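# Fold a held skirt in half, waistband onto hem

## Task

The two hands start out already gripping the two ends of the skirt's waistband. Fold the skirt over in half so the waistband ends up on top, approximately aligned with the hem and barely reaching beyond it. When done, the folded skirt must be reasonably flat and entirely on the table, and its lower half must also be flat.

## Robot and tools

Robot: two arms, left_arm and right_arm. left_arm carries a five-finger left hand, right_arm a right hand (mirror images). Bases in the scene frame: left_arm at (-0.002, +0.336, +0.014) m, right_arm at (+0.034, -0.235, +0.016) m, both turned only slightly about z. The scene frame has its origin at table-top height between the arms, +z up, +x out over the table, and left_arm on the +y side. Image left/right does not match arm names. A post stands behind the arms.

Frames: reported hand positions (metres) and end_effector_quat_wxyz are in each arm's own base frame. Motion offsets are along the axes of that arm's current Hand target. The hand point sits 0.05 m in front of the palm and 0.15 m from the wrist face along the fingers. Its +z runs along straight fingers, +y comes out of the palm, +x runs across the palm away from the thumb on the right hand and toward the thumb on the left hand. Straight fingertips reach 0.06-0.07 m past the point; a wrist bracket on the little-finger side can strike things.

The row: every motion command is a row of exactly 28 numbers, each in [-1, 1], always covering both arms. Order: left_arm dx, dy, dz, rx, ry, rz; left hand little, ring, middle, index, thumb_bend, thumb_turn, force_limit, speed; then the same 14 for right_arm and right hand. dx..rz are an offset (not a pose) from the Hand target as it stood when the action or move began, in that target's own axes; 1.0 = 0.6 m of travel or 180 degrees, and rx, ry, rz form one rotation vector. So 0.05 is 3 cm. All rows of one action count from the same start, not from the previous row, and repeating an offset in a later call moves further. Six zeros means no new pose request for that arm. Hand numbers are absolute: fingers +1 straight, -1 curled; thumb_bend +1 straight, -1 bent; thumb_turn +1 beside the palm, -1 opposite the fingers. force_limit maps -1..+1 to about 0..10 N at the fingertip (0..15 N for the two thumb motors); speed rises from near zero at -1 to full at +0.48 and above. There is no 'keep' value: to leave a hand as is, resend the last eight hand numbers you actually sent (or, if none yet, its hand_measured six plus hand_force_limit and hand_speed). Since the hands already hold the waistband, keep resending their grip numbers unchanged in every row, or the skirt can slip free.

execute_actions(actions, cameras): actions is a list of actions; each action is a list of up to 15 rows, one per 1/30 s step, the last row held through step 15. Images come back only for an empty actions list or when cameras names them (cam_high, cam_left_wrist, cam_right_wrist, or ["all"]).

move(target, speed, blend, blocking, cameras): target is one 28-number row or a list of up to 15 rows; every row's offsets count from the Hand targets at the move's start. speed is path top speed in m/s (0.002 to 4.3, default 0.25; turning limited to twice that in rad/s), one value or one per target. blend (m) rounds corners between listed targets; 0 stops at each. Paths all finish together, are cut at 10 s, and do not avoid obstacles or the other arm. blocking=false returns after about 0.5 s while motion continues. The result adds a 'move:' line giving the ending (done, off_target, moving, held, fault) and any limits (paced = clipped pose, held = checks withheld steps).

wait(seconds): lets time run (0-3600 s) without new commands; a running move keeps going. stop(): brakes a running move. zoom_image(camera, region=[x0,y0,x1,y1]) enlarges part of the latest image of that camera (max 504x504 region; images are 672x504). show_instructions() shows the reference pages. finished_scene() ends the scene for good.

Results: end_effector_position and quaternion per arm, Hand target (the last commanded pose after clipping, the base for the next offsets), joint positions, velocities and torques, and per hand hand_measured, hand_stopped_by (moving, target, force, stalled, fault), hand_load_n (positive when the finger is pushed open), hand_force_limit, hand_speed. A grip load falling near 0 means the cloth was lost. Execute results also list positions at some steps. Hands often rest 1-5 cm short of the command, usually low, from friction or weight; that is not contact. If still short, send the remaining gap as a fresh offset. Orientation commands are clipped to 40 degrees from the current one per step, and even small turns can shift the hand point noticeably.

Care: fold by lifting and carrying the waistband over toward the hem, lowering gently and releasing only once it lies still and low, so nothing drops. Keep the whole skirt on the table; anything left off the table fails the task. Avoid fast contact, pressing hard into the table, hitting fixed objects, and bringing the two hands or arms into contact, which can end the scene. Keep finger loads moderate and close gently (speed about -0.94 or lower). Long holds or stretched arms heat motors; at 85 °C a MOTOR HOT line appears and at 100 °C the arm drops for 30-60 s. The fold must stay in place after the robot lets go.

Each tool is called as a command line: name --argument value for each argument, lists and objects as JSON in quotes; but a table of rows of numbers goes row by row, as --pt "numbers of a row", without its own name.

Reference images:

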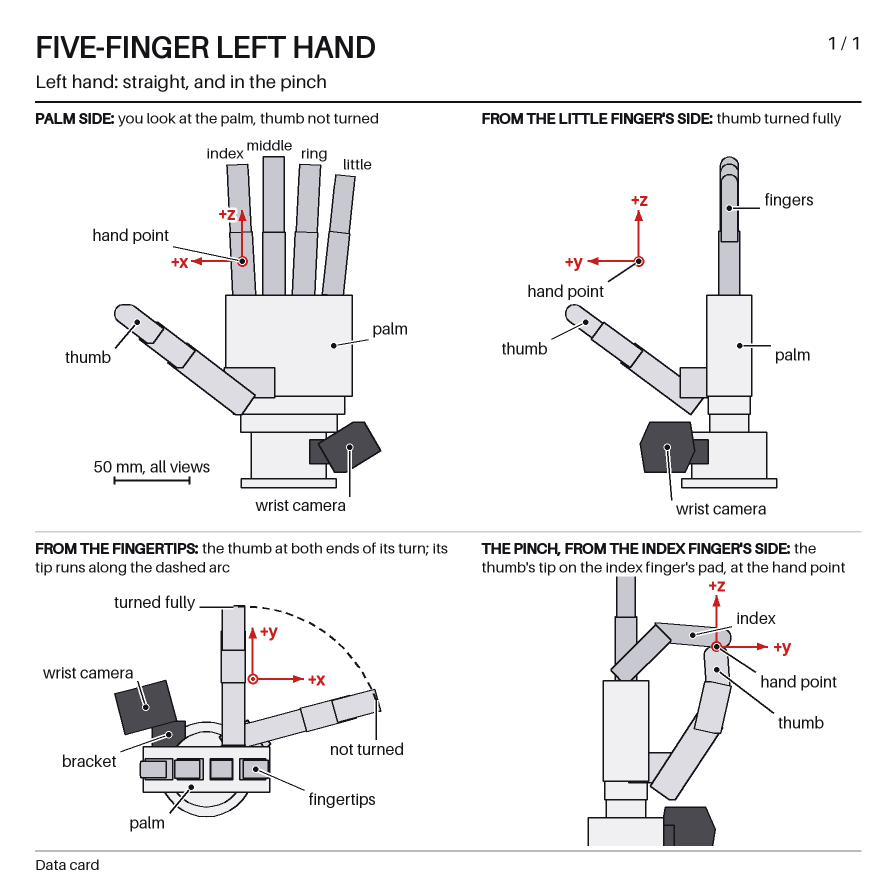

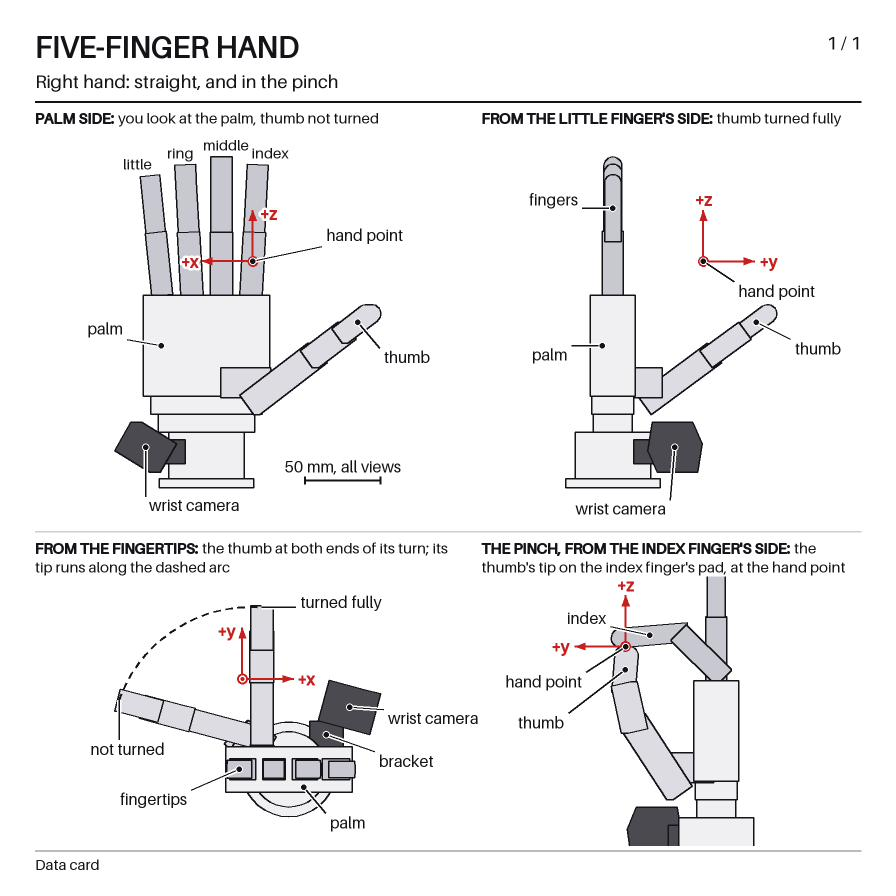

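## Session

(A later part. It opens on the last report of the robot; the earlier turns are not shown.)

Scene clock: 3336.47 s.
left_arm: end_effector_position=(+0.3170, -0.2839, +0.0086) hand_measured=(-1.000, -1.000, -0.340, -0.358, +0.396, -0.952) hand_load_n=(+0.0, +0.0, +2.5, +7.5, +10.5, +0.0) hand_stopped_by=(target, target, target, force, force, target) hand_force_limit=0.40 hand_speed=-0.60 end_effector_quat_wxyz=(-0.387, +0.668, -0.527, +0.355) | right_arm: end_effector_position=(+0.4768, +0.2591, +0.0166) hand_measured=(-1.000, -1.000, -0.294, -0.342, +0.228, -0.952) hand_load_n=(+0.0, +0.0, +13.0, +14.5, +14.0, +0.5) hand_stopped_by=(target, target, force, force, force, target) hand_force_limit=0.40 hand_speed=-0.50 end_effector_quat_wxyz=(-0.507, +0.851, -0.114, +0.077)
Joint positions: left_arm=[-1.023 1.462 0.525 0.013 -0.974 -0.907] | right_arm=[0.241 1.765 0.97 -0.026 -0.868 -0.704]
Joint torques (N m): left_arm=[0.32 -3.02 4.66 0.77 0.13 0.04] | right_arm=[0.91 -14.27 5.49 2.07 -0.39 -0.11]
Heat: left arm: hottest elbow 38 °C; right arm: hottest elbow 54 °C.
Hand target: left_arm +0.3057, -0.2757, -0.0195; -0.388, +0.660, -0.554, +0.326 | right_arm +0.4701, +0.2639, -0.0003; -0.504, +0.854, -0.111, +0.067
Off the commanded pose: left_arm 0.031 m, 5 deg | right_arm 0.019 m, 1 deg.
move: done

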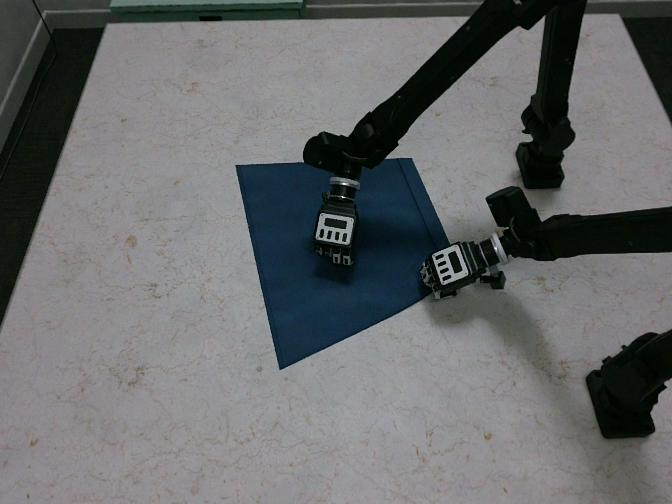

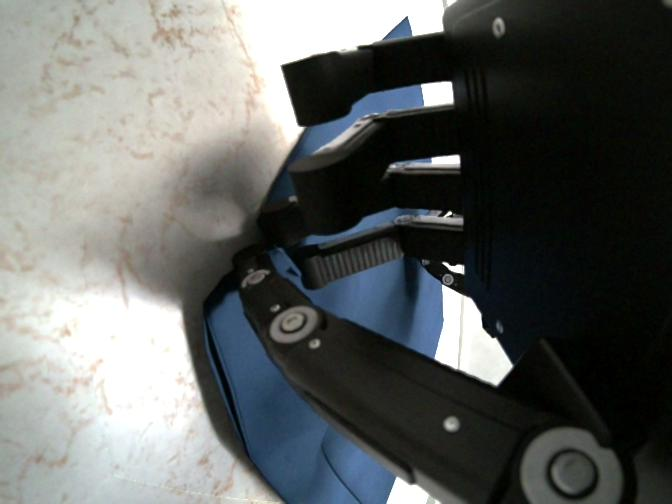

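move --pt "0 -0.102 -0.0566 0 0 0 -1 -1 -0.34 -0.36 0.2 -0.952 0.4 -0.6 0 0 0 0 0 0 -1 -1 -0.34 -0.36 0.2 -0.952 0.4 -0.5" --speed 0.1 --cameras '["cam_high","cam_left_wrist"]'

Scene clock: 3345.10 s.
left_arm: end_effector_position=(+0.2983, -0.2596, +0.0327) hand_measured=(-1.000, -1.000, -0.340, -0.358, +0.396, -0.952) hand_load_n=(+0.0, +0.0, +0.5, +4.0, +6.0, -0.5) hand_stopped_by=(target, target, target, force, force, target) hand_force_limit=0.40 hand_speed=-0.60 end_effector_quat_wxyz=(-0.394, +0.660, -0.560, +0.311) | right_arm: end_effector_position=(+0.4768, +0.2591, +0.0166) hand_measured=(-1.000, -1.000, -0.294, -0.342, +0.228, -0.952) hand_load_n=(+0.0, +0.0, +13.0, +14.5, +14.5, +0.5) hand_stopped_by=(target, target, force, force, force, target) hand_force_limit=0.40 hand_speed=-0.50 end_effector_quat_wxyz=(-0.507, +0.851, -0.114, +0.077)
Joint positions: left_arm=[-1.023 1.318 0.54 -0.255 -0.954 -0.904] | right_arm=[0.241 1.765 0.97 -0.026 -0.868 -0.704]
Joint torques (N m): left_arm=[0.32 -6.24 9.94 0.62 -0.69 0.04] | right_arm=[0.85 -14.27 5.49 2.04 -0.4 -0.11]
Heat: left arm: hottest elbow 38 °C; right arm: hottest elbow 54 °C.
Hand target: left_arm +0.3057, -0.2757, +0.0505; -0.388, +0.660, -0.554, +0.326 | right_arm +0.4701, +0.2639, -0.0003; -0.504, +0.854, -0.111, +0.067
Off the commanded pose: left_arm 0.025 m, 2 deg | right_arm 0.019 m, 1 deg.
move: off_target (left_arm)

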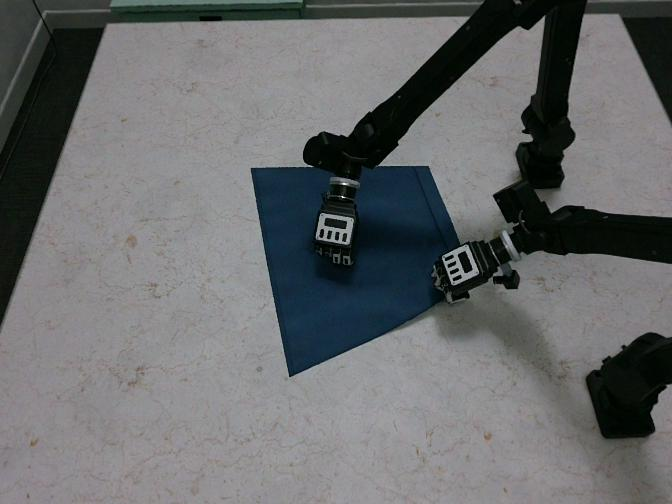

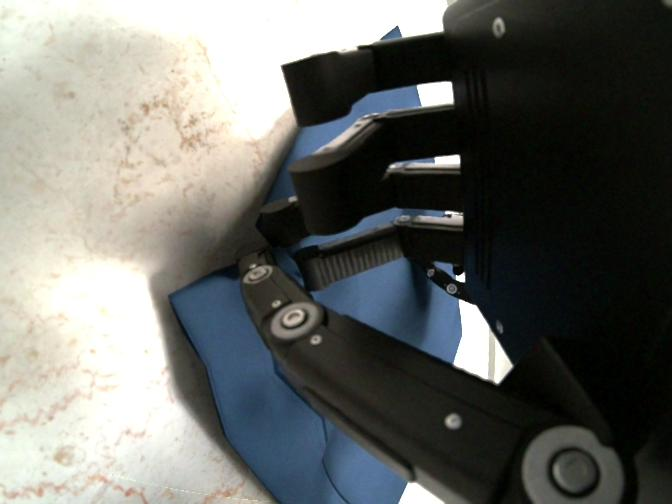

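move --pt "0 0.0729 0.0404 0 0 0 -1 -1 -0.34 -0.36 0.2 -0.952 0.4 -0.6 0 -0.1749 -0.0970 0 0 0 -1 -1 -0.34 -0.36 0.2 -0.952 0.4 -0.5" --pt "0 0.0729 0.0404 0 0 0 -1 -1 -0.34 -0.36 0.2 -0.952 0.4 -0.6 -0.1576 0.0340 -0.4739 0 0.3158 0.1751 -1 -1 0.2 0.2 0.5 -0.952 0.4 0.0" --speed '[0.15,0.25]' --cameras '["all"]'

Scene clock: 3375.17 s.
left_arm: end_effector_position=(+0.3102, -0.2768, +0.0122) hand_measured=(-1.000, -1.000, -0.340, -0.358, +0.396, -0.952) hand_load_n=(+0.0, +0.0, +0.0, +4.0, +5.5, -1.0) hand_stopped_by=(target, target, target, force, force, target) hand_force_limit=0.40 hand_speed=-0.60 end_effector_quat_wxyz=(-0.389, +0.664, -0.545, +0.333) | right_arm: end_effector_position=(+0.3182, +0.0421, +0.1267) hand_measured=(-1.000, -1.000, +0.200, +0.200, +0.500, -0.952) hand_load_n=(+0.5, +0.0, +0.0, +0.0, +0.0, +0.0) hand_stopped_by=(target, target, target, target, target, target) hand_force_limit=0.40 hand_speed=0.00 end_effector_quat_wxyz=(-0.396, +0.663, -0.542, +0.333)
Joint positions: left_arm=[-1.023 1.426 0.536 -0.089 -0.961 -0.904] | right_arm=[-0.074 0.601 0.351 -0.249 -0.23 -0.138]
Joint torques (N m): left_arm=[0.21 -4.48 5.35 1.84 -0.41 0.02] | right_arm=[-1.2 -1.96 7.82 1.29 -0.17 0.03]
Heat: left arm: hottest elbow 40 °C; right arm: hottest elbow 54 °C.
Hand target: left_arm +0.3057, -0.2758, +0.0006; -0.388, +0.660, -0.554, +0.326 | right_arm +0.3116, +0.0384, +0.1190; -0.390, +0.660, -0.553, +0.327
Off the commanded pose: left_arm 0.013 m, 1 deg | right_arm 0.011 m, 2 deg.
move: off_target (left_arm, right_arm); target 2's new numbers were sent with right_arm's hand 0.011 m and 2 deg from that target

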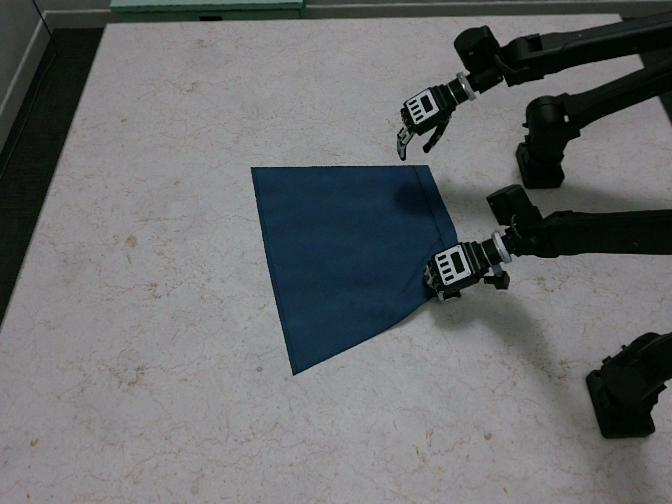

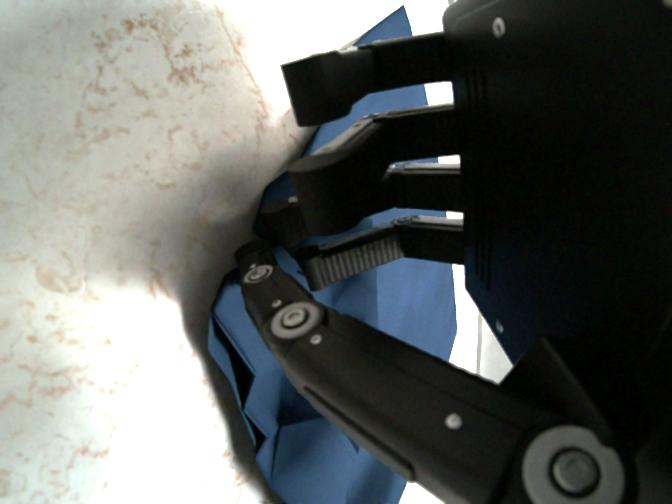

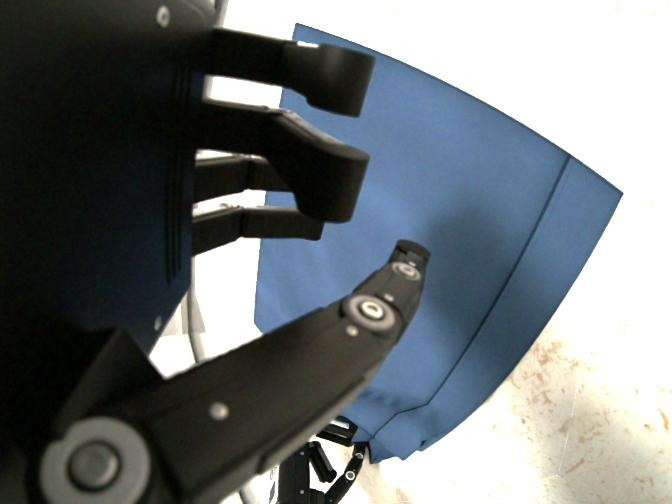

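move --pt "0 0 0 0 0 0 -1 -1 -0.34 -0.36 0.2 -0.952 0.4 -0.6 0.0058 0.1563 0.0583 0 0 0 -1 -1 0.2 0.2 0.5 -0.952 0.4 0.0" --speed '[0.2]' --cameras '["all"]'

Scene clock: 3397.57 s.
left_arm: end_effector_position=(+0.3102, -0.2768, +0.0122) hand_measured=(-1.000, -1.000, -0.340, -0.358, +0.396, -0.952) hand_load_n=(+0.5, +0.0, +0.0, +4.0, +6.0, -1.0) hand_stopped_by=(target, target, target, force, force, target) hand_force_limit=0.40 hand_speed=-0.60 end_effector_quat_wxyz=(-0.389, +0.664, -0.545, +0.333) | right_arm: end_effector_position=(+0.3002, +0.0357, +0.0255) hand_measured=(-1.000, -1.000, +0.200, +0.200, +0.500, -0.952) hand_load_n=(+0.0, +0.0, +0.0, +0.0, +0.0, +0.0) hand_stopped_by=(target, target, target, target, target, target) hand_force_limit=0.40 hand_speed=0.00 end_effector_quat_wxyz=(-0.393, +0.661, -0.551, +0.325)
Joint positions: left_arm=[-1.023 1.426 0.536 -0.089 -0.961 -0.904] | right_arm=[-0.121 0.806 0.118 0.168 -0.267 -0.147]
Joint torques (N m): left_arm=[0.26 -4.42 5.34 1.84 -0.41 0.02] | right_arm=[-0.97 -0.38 6.34 2.56 -0.19 -0.11]
Heat: left arm: hottest elbow 39 °C; right arm: hottest elbow 54 °C.
Hand target: left_arm +0.3057, -0.2758, +0.0006; -0.388, +0.660, -0.554, +0.326 | right_arm +0.2979, +0.0324, +0.0198; -0.390, +0.660, -0.553, +0.327
Off the commanded pose: left_arm 0.013 m, 1 deg | right_arm 0.007 m, 0 deg.
move: done

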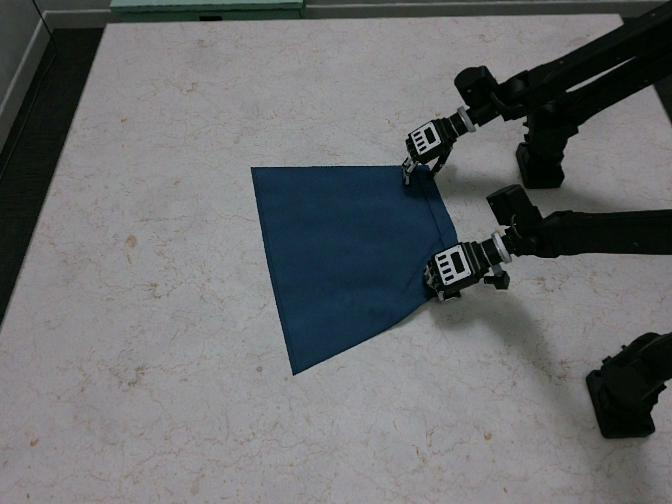

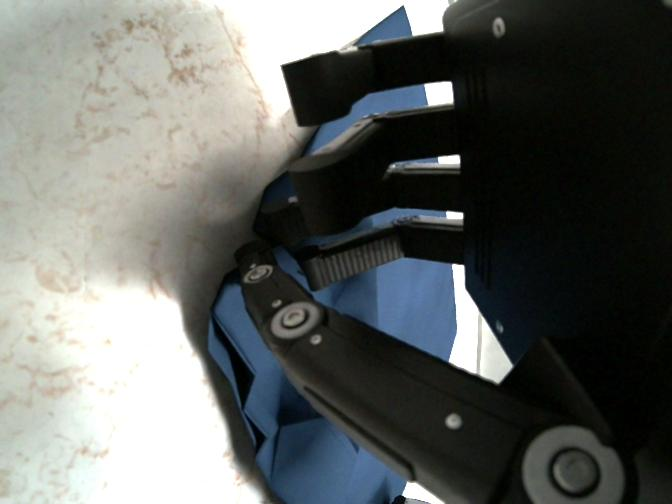

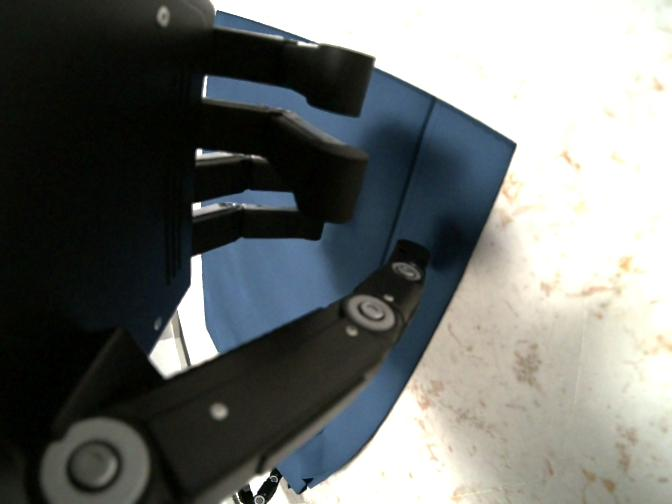

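move --pt "0 0 0 0 0 0 -1 -1 -0.34 -0.36 0.2 -0.952 0.4 -0.6 0 0.0466 0.0259 0 0 0 -1 -1 0.2 0.2 0.5 -0.952 0.4 0.0" --pt "0 0 0 0 0 0 -1 -1 -0.34 -0.36 0.2 -0.952 0.4 -0.6 0 0.0566 0.0319 0 0 0 -1 -1 -0.28 -0.30 0.5 -0.952 0.4 -0.6" --speed '[0.1,0.1]' --cameras '["all"]'

Scene clock: 3418.63 s.
left_arm: end_effector_position=(+0.3095, -0.2779, +0.0095) hand_measured=(-1.000, -1.000, -0.340, -0.358, +0.396, -0.952) hand_load_n=(+0.0, +0.0, +1.5, +1.0, +4.5, -1.5) hand_stopped_by=(target, target, target, force, force, target) hand_force_limit=0.40 hand_speed=-0.60 end_effector_quat_wxyz=(-0.387, +0.664, -0.547, +0.332) | right_arm: end_effector_position=(+0.3229, +0.0343, +0.0152) hand_measured=(-1.000, -1.000, -0.278, -0.298, +0.502, -0.952) hand_load_n=(+0.0, +0.0, +4.5, +5.5, +11.5, +2.5) hand_stopped_by=(target, target, target, target, target, target) hand_force_limit=0.40 hand_speed=-0.60 end_effector_quat_wxyz=(-0.418, +0.646, -0.528, +0.358)
Joint positions: left_arm=[-1.024 1.433 0.536 -0.084 -0.956 -0.904] | right_arm=[-0.121 1.056 0.084 0.55 -0.273 -0.143]
Joint torques (N m): left_arm=[0.32 -5.01 5.31 1.66 -0.6 0.02] | right_arm=[-0.67 0.38 3.08 0.9 0.08 -0.14]
Heat: left arm: hottest elbow 39 °C; right arm: hottest elbow 55 °C.
Hand target: left_arm +0.3057, -0.2759, +0.0005; -0.388, +0.660, -0.554, +0.327 | right_arm +0.2983, +0.0325, -0.0192; -0.390, +0.660, -0.553, +0.327
Off the commanded pose: left_arm 0.010 m, 1 deg | right_arm 0.042 m, 6 deg.
move: off_target (right_arm); target 2's new numbers were sent with right_arm's hand 0.041 m and 5 deg from that target

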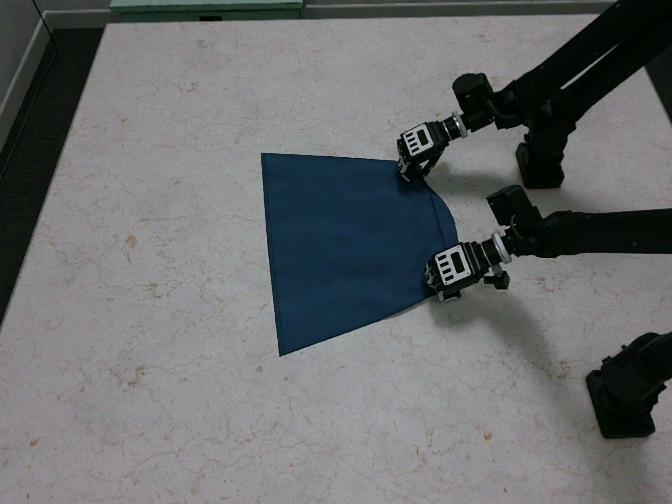

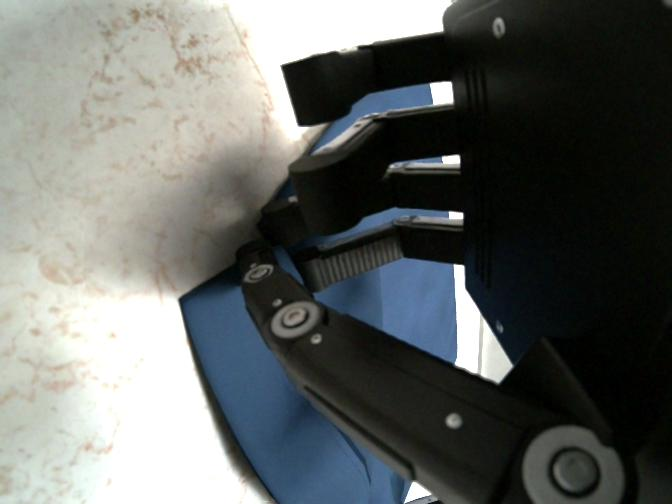

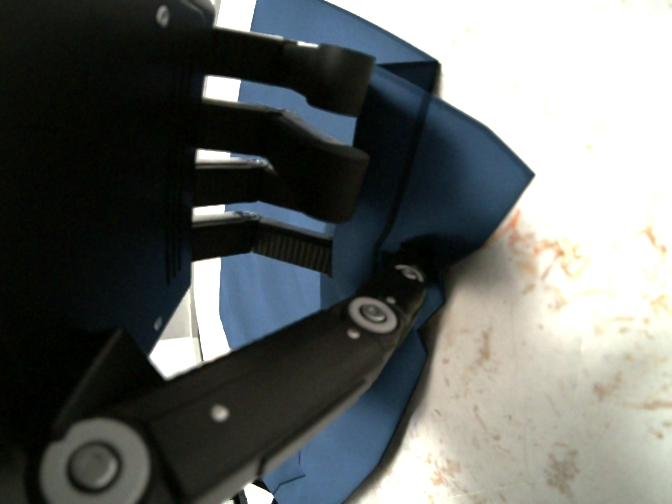

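zoom_image --camera "cam_right_wrist" --region '[240, 20, 580, 360]'

zoom_image --camera "cam_high" --region '[350, 120, 500, 320]'

Scaled by 1.482 from the camera's image (finer frame: 960x720).

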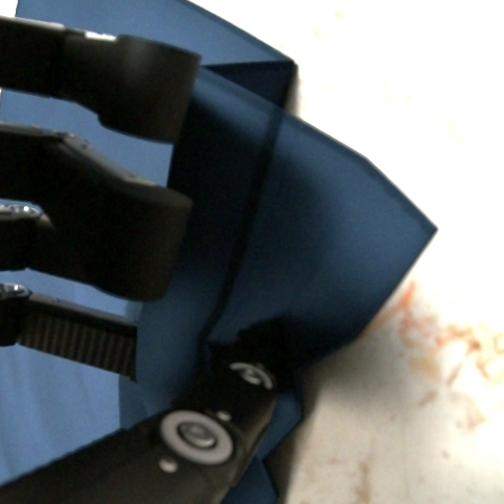

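Scaled by 2.520 from the camera's image (finer frame: 960x720).

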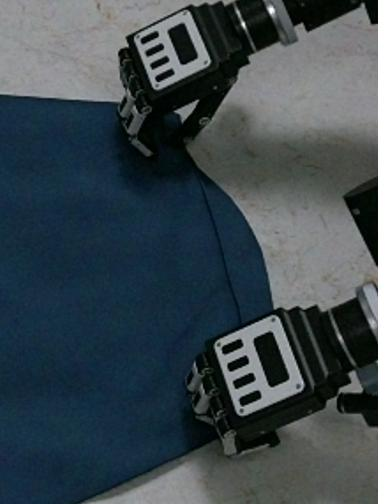

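move --pt "0 0 0 0 0 0 -1 -1 -0.34 -0.36 0.2 -0.952 0.4 -0.6 0 0 0 0 0 0 -1 -1 -0.34 -0.36 0.2 -0.952 0.4 -0.6" --cameras '["cam_high","cam_right_wrist"]'

Scene clock: 3430.90 s.
left_arm: end_effector_position=(+0.3094, -0.2782, +0.0094) hand_measured=(-1.000, -1.000, -0.340, -0.358, +0.396, -0.952) hand_load_n=(+0.0, +0.0, +2.0, +1.0, +5.0, -1.0) hand_stopped_by=(target, target, target, force, force, target) hand_force_limit=0.40 hand_speed=-0.60 end_effector_quat_wxyz=(-0.387, +0.664, -0.547, +0.332) | right_arm: end_effector_position=(+0.3231, +0.0345, +0.0155) hand_measured=(-1.000, -1.000, -0.334, -0.358, +0.504, -0.952) hand_load_n=(+0.0, +0.0, +5.5, +5.0, +14.5, +2.5) hand_stopped_by=(target, target, force, target, force, target) hand_force_limit=0.40 hand_speed=-0.60 end_effector_quat_wxyz=(-0.419, +0.646, -0.528, +0.358)
Joint positions: left_arm=[-1.024 1.433 0.536 -0.083 -0.955 -0.904] | right_arm=[-0.121 1.056 0.084 0.552 -0.275 -0.143]
Joint torques (N m): left_arm=[0.32 -4.95 5.31 1.63 -0.67 0.03] | right_arm=[-0.85 0.38 3.1 0.84 0.11 -0.14]
Heat: left arm: hottest elbow 38 °C; right arm: hottest elbow 53 °C.
Hand target: left_arm +0.3057, -0.2758, +0.0005; -0.388, +0.660, -0.554, +0.326 | right_arm +0.2982, +0.0326, -0.0192; -0.390, +0.660, -0.553, +0.327
Off the commanded pose: left_arm 0.010 m, 1 deg | right_arm 0.043 m, 6 deg.
move: done

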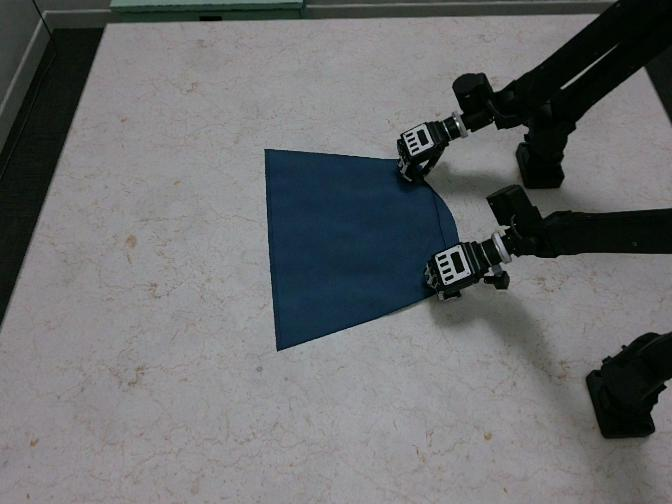

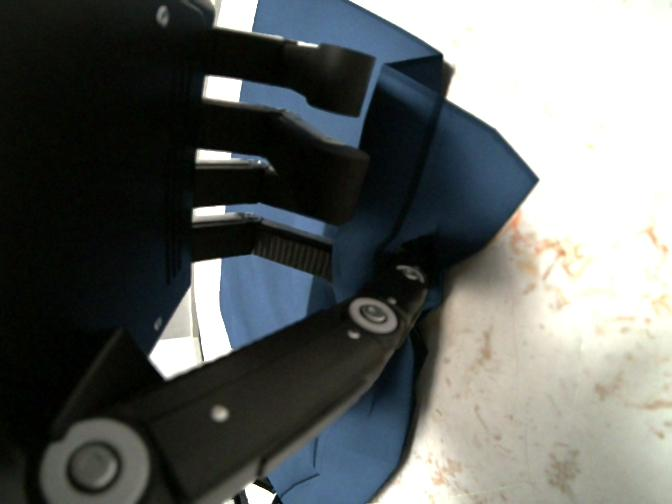

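move --pt "0 0 0 0 0 0 -1 -1 -0.34 -0.36 0.2 -0.952 0.4 -0.6 -0.0006 -0.0474 0.0030 0 0 0 -1 -1 -0.34 -0.36 0.2 -0.952 0.4 -0.6" --pt "0 0 0 0 0 0 -1 -1 -0.34 -0.36 0.2 -0.952 0.4 -0.6 -0.0006 -0.0474 0.0030 0 0 0 -1 -1 -0.36 -0.38 0.15 -0.952 0.4 -0.6" --speed '[0.1,0.1]' --cameras '["cam_high","cam_right_wrist"]'

Scene clock: 3450.20 s.
left_arm: end_effector_position=(+0.3094, -0.2782, +0.0094) hand_measured=(-1.000, -1.000, -0.340, -0.358, +0.396, -0.952) hand_load_n=(+0.0, +0.5, +2.0, +0.5, +5.0, -1.0) hand_stopped_by=(target, target, target, force, force, target) hand_force_limit=0.40 hand_speed=-0.60 end_effector_quat_wxyz=(-0.387, +0.664, -0.547, +0.332) | right_arm: end_effector_position=(+0.3231, +0.0320, +0.0187) hand_measured=(-1.000, -1.000, -0.358, -0.378, +0.504, -0.952) hand_load_n=(+0.0, +0.0, +6.0, +4.5, +13.5, +3.5) hand_stopped_by=(target, target, target, target, force, target) hand_force_limit=0.40 hand_speed=-0.60 end_effector_quat_wxyz=(-0.404, +0.649, -0.544, +0.346)
Joint positions: left_arm=[-1.024 1.433 0.536 -0.083 -0.955 -0.904] | right_arm=[-0.119 0.998 0.116 0.417 -0.255 -0.136]
Joint torques (N m): left_arm=[0.38 -4.95 5.31 1.65 -0.67 0.02] | right_arm=[0.91 -2.02 5.9 0.39 0.18 -0.09]
Heat: left arm: hottest elbow 38 °C; right arm: hottest elbow 52 °C.
Hand target: left_arm +0.3057, -0.2758, +0.0005; -0.388, +0.660, -0.554, +0.326 | right_arm +0.3132, +0.0356, +0.0048; -0.390, +0.660, -0.553, +0.327
Off the commanded pose: left_arm 0.010 m, 1 deg | right_arm 0.017 m, 3 deg.
move: off_target (right_arm); target 2's new numbers were sent with right_arm's hand 0.018 m and 3 deg from that target

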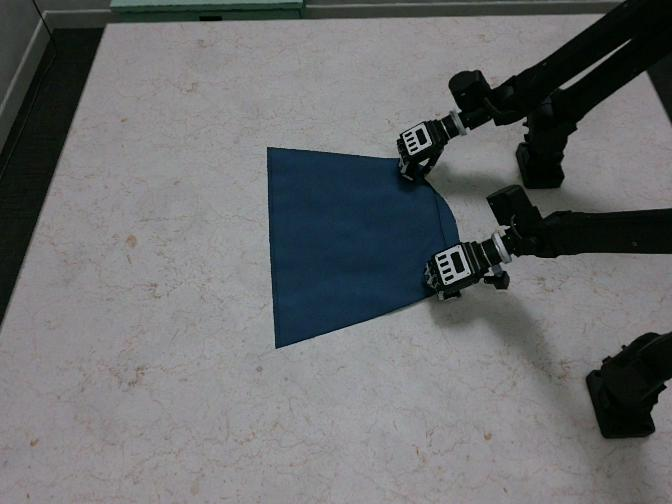

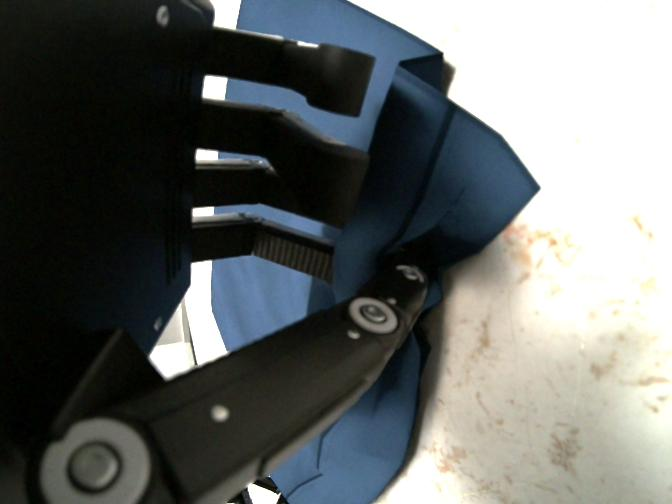

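move --pt "0 0 0 0 0 0 -1 -1 -0.34 -0.36 0.2 -0.952 0.4 -0.6 0 -0.0656 -0.0364 0 0 0 -1 -1 -0.36 -0.38 0.15 -0.952 0.4 -0.6" --speed '[0.1]' --cameras '["all"]'

Scene clock: 3459.27 s.
left_arm: end_effector_position=(+0.3094, -0.2782, +0.0094) hand_measured=(-1.000, -1.000, -0.340, -0.358, +0.396, -0.952) hand_load_n=(+0.0, +0.0, +2.0, +0.5, +5.0, -1.0) hand_stopped_by=(target, target, target, force, force, target) hand_force_limit=0.40 hand_speed=-0.60 end_effector_quat_wxyz=(-0.387, +0.664, -0.547, +0.332) | right_arm: end_effector_position=(+0.2973, +0.0344, +0.0280) hand_measured=(-1.000, -1.000, -0.358, -0.378, +0.504, -0.952) hand_load_n=(+0.0, +0.0, +3.5, +5.5, +13.5, +4.5) hand_stopped_by=(target, target, target, target, force, target) hand_force_limit=0.40 hand_speed=-0.60 end_effector_quat_wxyz=(-0.381, +0.661, -0.565, +0.314)
Joint positions: left_arm=[-1.024 1.433 0.536 -0.083 -0.955 -0.904] | right_arm=[-0.119 0.778 0.143 0.077 -0.251 -0.136]
Joint torques (N m): left_arm=[0.38 -4.95 5.33 1.65 -0.67 0.02] | right_arm=[0.91 -2.32 10.73 1.18 0.02 -0.07]
Heat: left arm: hottest elbow 38 °C; right arm: hottest elbow 52 °C.
Hand target: left_arm +0.3057, -0.2758, +0.0006; -0.388, +0.660, -0.554, +0.326 | right_arm +0.3131, +0.0355, +0.0499; -0.390, +0.659, -0.553, +0.327
Off the commanded pose: left_arm 0.010 m, 1 deg | right_arm 0.027 m, 2 deg.
move: off_target (right_arm)

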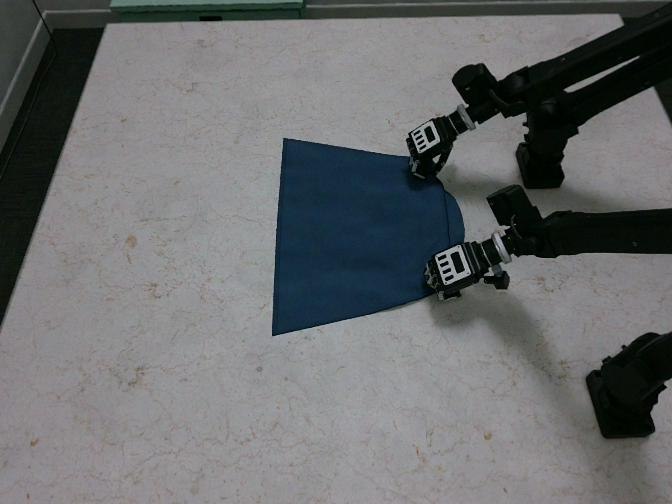

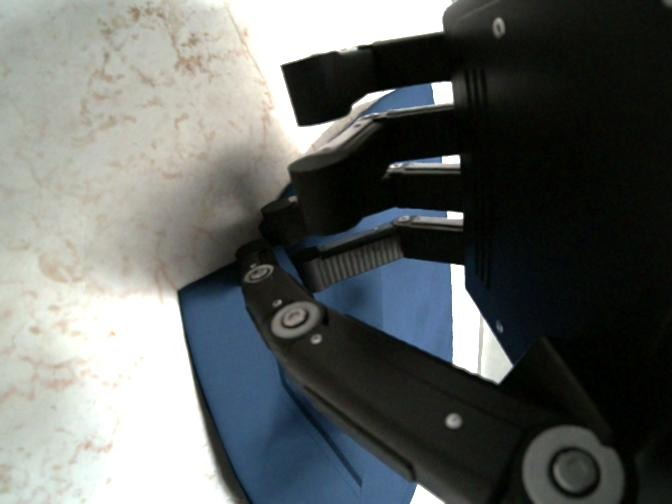

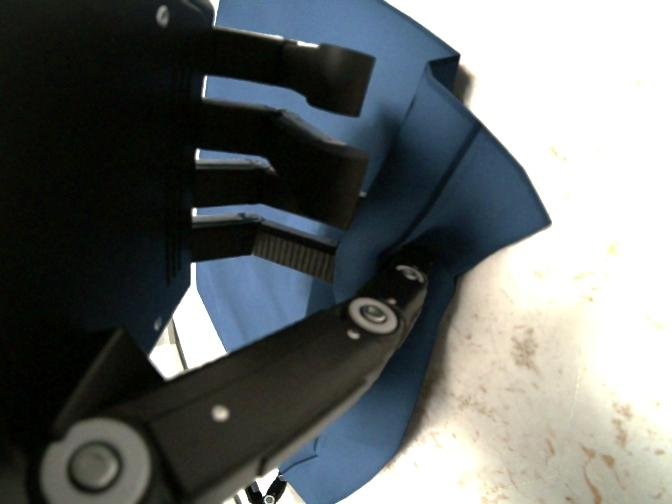

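move --pt "0.0002 -0.2237 -0.0073 0 0.0486 0.0269 -1 -1 -0.34 -0.36 0.2 -0.952 0.4 -0.6 0.0408 -0.1393 0.0107 0 0.0486 0.0269 -1 -1 -0.36 -0.38 0.15 -0.952 0.4 -0.6" --speed '[0.12]' --cameras '["all"]'

Scene clock: 3548.97 s.
left_arm: end_effector_position=(+0.3523, -0.2650, +0.0996) hand_measured=(-1.000, -1.000, -0.340, -0.358, +0.396, -0.952) hand_load_n=(+0.0, +0.0, +1.5, +1.5, +4.0, +0.5) hand_stopped_by=(target, target, target, force, force, target) hand_force_limit=0.40 hand_speed=-0.60 end_effector_quat_wxyz=(-0.348, +0.611, -0.616, +0.353) | right_arm: end_effector_position=(+0.3462, +0.0202, +0.0978) hand_measured=(-1.000, -1.000, -0.358, -0.380, +0.504, -0.952) hand_load_n=(+0.0, +0.5, +3.5, +1.0, +7.0, +2.0) hand_stopped_by=(target, target, target, target, force, target) hand_force_limit=0.40 hand_speed=-0.60 end_effector_quat_wxyz=(-0.356, +0.611, -0.616, +0.347)
Joint positions: left_arm=[-0.821 1.181 0.604 -0.129 -0.674 -0.493] | right_arm=[-0.059 0.773 0.346 -0.105 -0.058 -0.017]
Joint torques (N m): left_arm=[2.32 -5.89 11.38 0.96 -0.74 0.24] | right_arm=[0.5 -1.67 12.21 1.36 0.39 -0.12]
Heat: left arm: hottest elbow 38 °C; right arm: hottest elbow 59 °C.
Hand target: left_arm +0.3661, -0.2651, +0.1200; -0.358, +0.610, -0.609, +0.359 | right_arm +0.3625, +0.0194, +0.1200; -0.360, +0.609, -0.609, +0.359
Off the commanded pose: left_arm 0.025 m, 2 deg | right_arm 0.028 m, 2 deg.
move: off_target (left_arm, right_arm)

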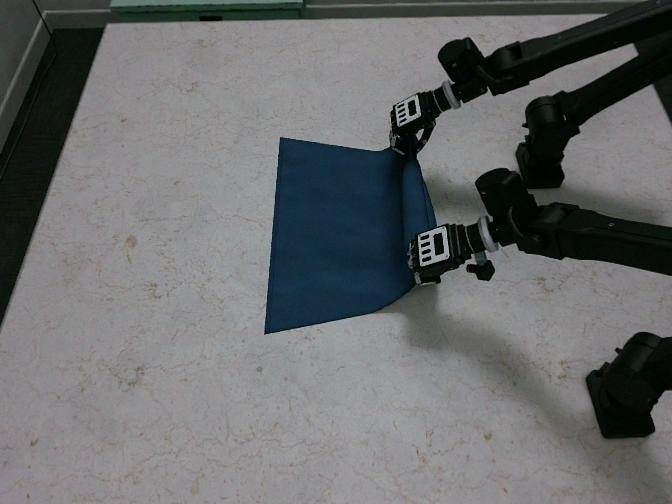

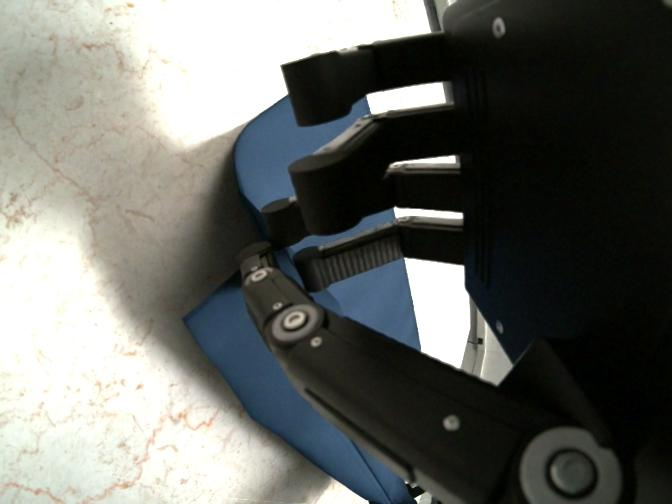

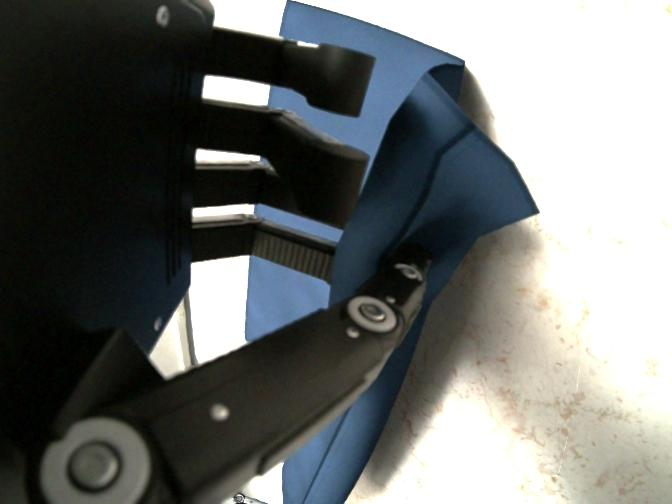

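move --pt "0.0031 -0.1287 0.0773 0 0 0 -1 -1 -0.34 -0.36 0.2 -0.952 0.4 -0.6 0.0029 -0.1287 0.0773 0 0 0 -1 -1 -0.36 -0.38 0.15 -0.952 0.4 -0.6" --pt "0.0063 -0.1714 0.2061 0 0 0 -1 -1 -0.34 -0.36 0.2 -0.952 0.4 -0.6 0.0058 -0.1714 0.2061 0 0 0 -1 -1 -0.36 -0.38 0.15 -0.952 0.4 -0.6" --speed '[0.12,0.12]' --blend '[0.03,0]' --cameras '["all"]'

Scene clock: 3572.20 s.
left_arm: end_effector_position=(+0.4996, -0.2690, +0.1295) hand_measured=(-1.000, -1.000, -0.340, -0.358, +0.396, -0.952) hand_load_n=(+0.0, +0.0, +1.5, +1.0, +3.5, +1.0) hand_stopped_by=(target, target, target, force, force, target) hand_force_limit=0.40 hand_speed=-0.60 end_effector_quat_wxyz=(-0.345, +0.612, -0.622, +0.346) | right_arm: end_effector_position=(+0.4935, +0.0162, +0.1277) hand_measured=(-1.000, -1.000, -0.358, -0.380, +0.502, -0.952) hand_load_n=(+0.0, +0.0, +2.0, +1.5, +6.0, +2.5) hand_stopped_by=(target, target, target, target, force, target) hand_force_limit=0.40 hand_speed=-0.60 end_effector_quat_wxyz=(-0.346, +0.617, -0.621, +0.338)
Joint positions: left_arm=[-0.574 1.451 0.936 -0.114 -0.473 -0.314] | right_arm=[-0.045 1.252 0.73 -0.04 -0.045 -0.014]
Joint torques (N m): left_arm=[2.43 -8.18 12.52 2.45 -0.57 0.19] | right_arm=[0.38 -8.41 11.9 2.69 0.32 -0.09]
Heat: left arm: hottest elbow 40 °C; right arm: hottest elbow 62 °C.
Hand target: left_arm +0.5240, -0.2690, +0.1500; -0.358, +0.609, -0.609, +0.359 | right_arm +0.5205, +0.0161, +0.1506; -0.360, +0.609, -0.609, +0.359
Off the commanded pose: left_arm 0.032 m, 3 deg | right_arm 0.035 m, 3 deg.
move: off_target (left_arm, right_arm)

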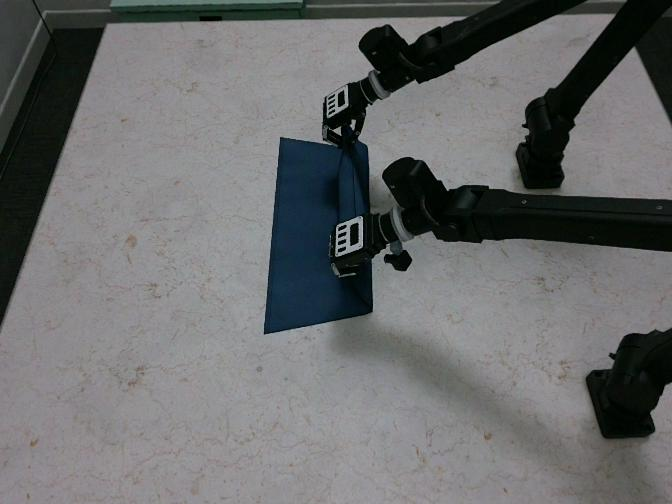

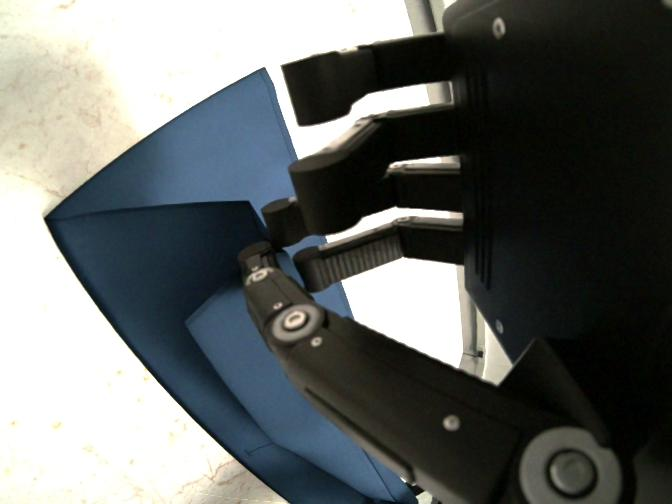

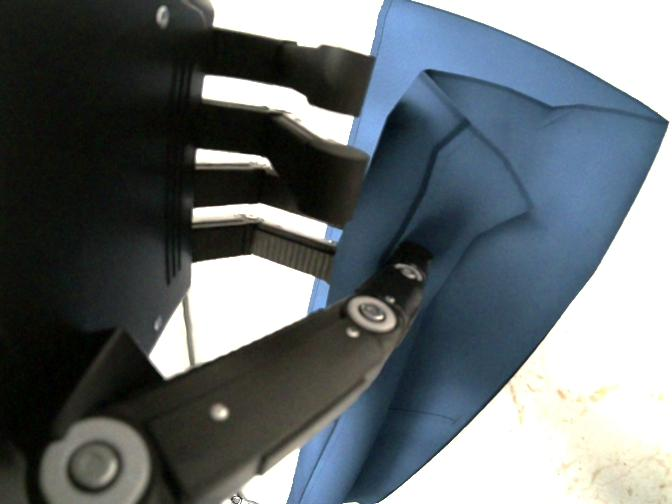

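move --pt "0.0016 0.0697 0.1148 0 0 0 -1 -1 -0.34 -0.36 0.2 -0.952 0.4 -0.6 0.0011 0.0778 0.1002 0 0 0 -1 -1 -0.36 -0.38 0.15 -0.952 0.4 -0.6" --speed '[0.12]' --cameras '["all"]'

Scene clock: 3599.90 s.
left_arm: end_effector_position=(+0.5399, -0.2715, +0.0644) hand_measured=(-1.000, -1.000, -0.340, -0.358, +0.396, -0.952) hand_load_n=(+0.0, +0.0, +2.0, +0.5, +3.5, +0.5) hand_stopped_by=(target, target, target, force, force, target) hand_force_limit=0.40 hand_speed=-0.60 end_effector_quat_wxyz=(-0.345, +0.612, -0.621, +0.347) | right_arm: end_effector_position=(+0.5311, +0.0138, +0.0696) hand_measured=(-1.000, -1.000, -0.358, -0.380, +0.502, -0.952) hand_load_n=(+0.0, +0.0, +2.5, +2.0, +6.0, +2.0) hand_stopped_by=(target, target, target, target, force, target) hand_force_limit=0.40 hand_speed=-0.60 end_effector_quat_wxyz=(-0.351, +0.613, -0.618, +0.346)
Joint positions: left_arm=[-0.532 1.642 0.95 0.079 -0.439 -0.287] | right_arm=[-0.045 1.462 0.73 0.191 -0.041 -0.014]
Joint torques (N m): left_arm=[2.37 -9.82 11.26 2.48 -0.53 0.17] | right_arm=[0.5 -10.87 9.62 2.62 0.23 -0.09]
Heat: left arm: hottest elbow 41 °C; right arm: hottest elbow 67 °C.
Hand target: left_arm +0.5640, -0.2700, +0.0800; -0.358, +0.610, -0.609, +0.359 | right_arm +0.5508, +0.0153, +0.0808; -0.360, +0.609, -0.609, +0.360
Off the commanded pose: left_arm 0.029 m, 2 deg | right_arm 0.023 m, 2 deg.
move: off_target (left_arm, right_arm)

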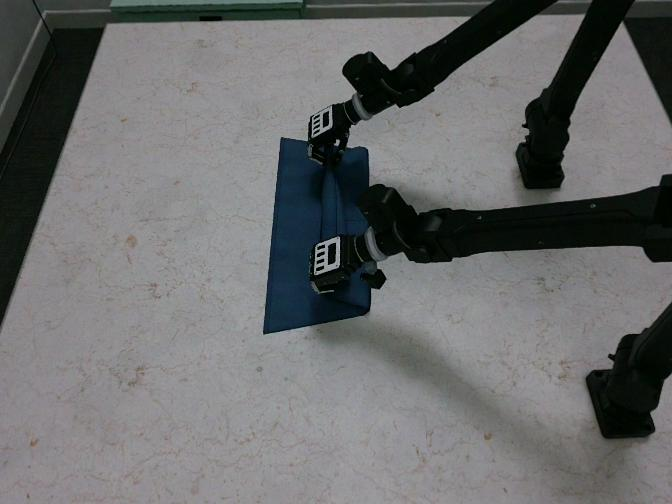

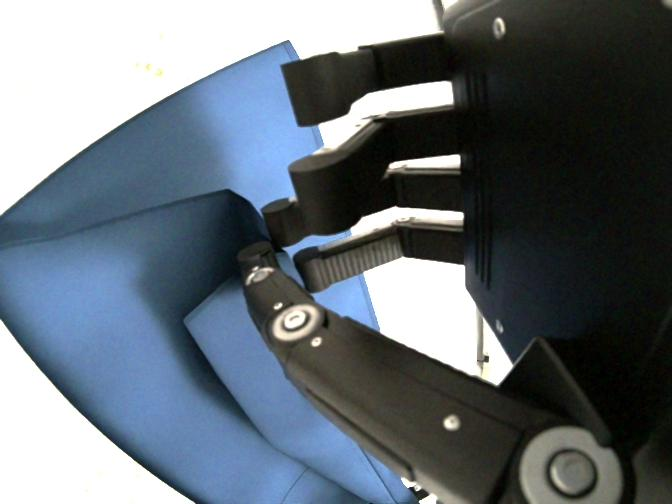

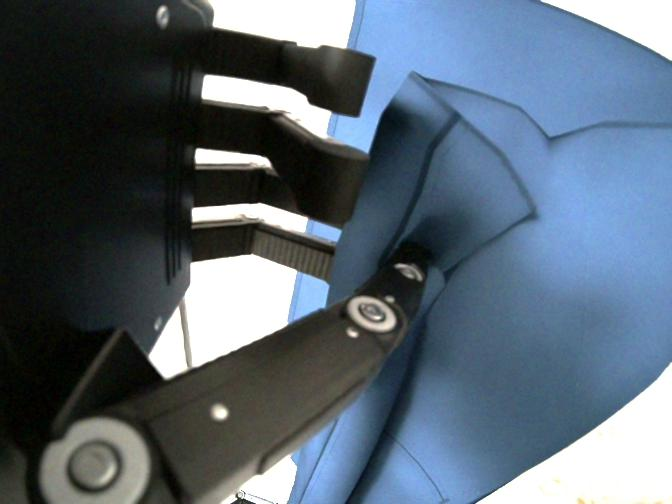

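zoom_image --camera "cam_high" --region '[240, 110, 460, 340]'

Scaled by 2.191 from the camera's image (finer frame: 960x720).

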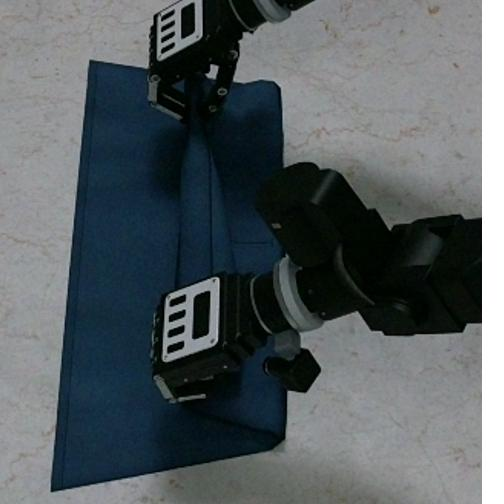

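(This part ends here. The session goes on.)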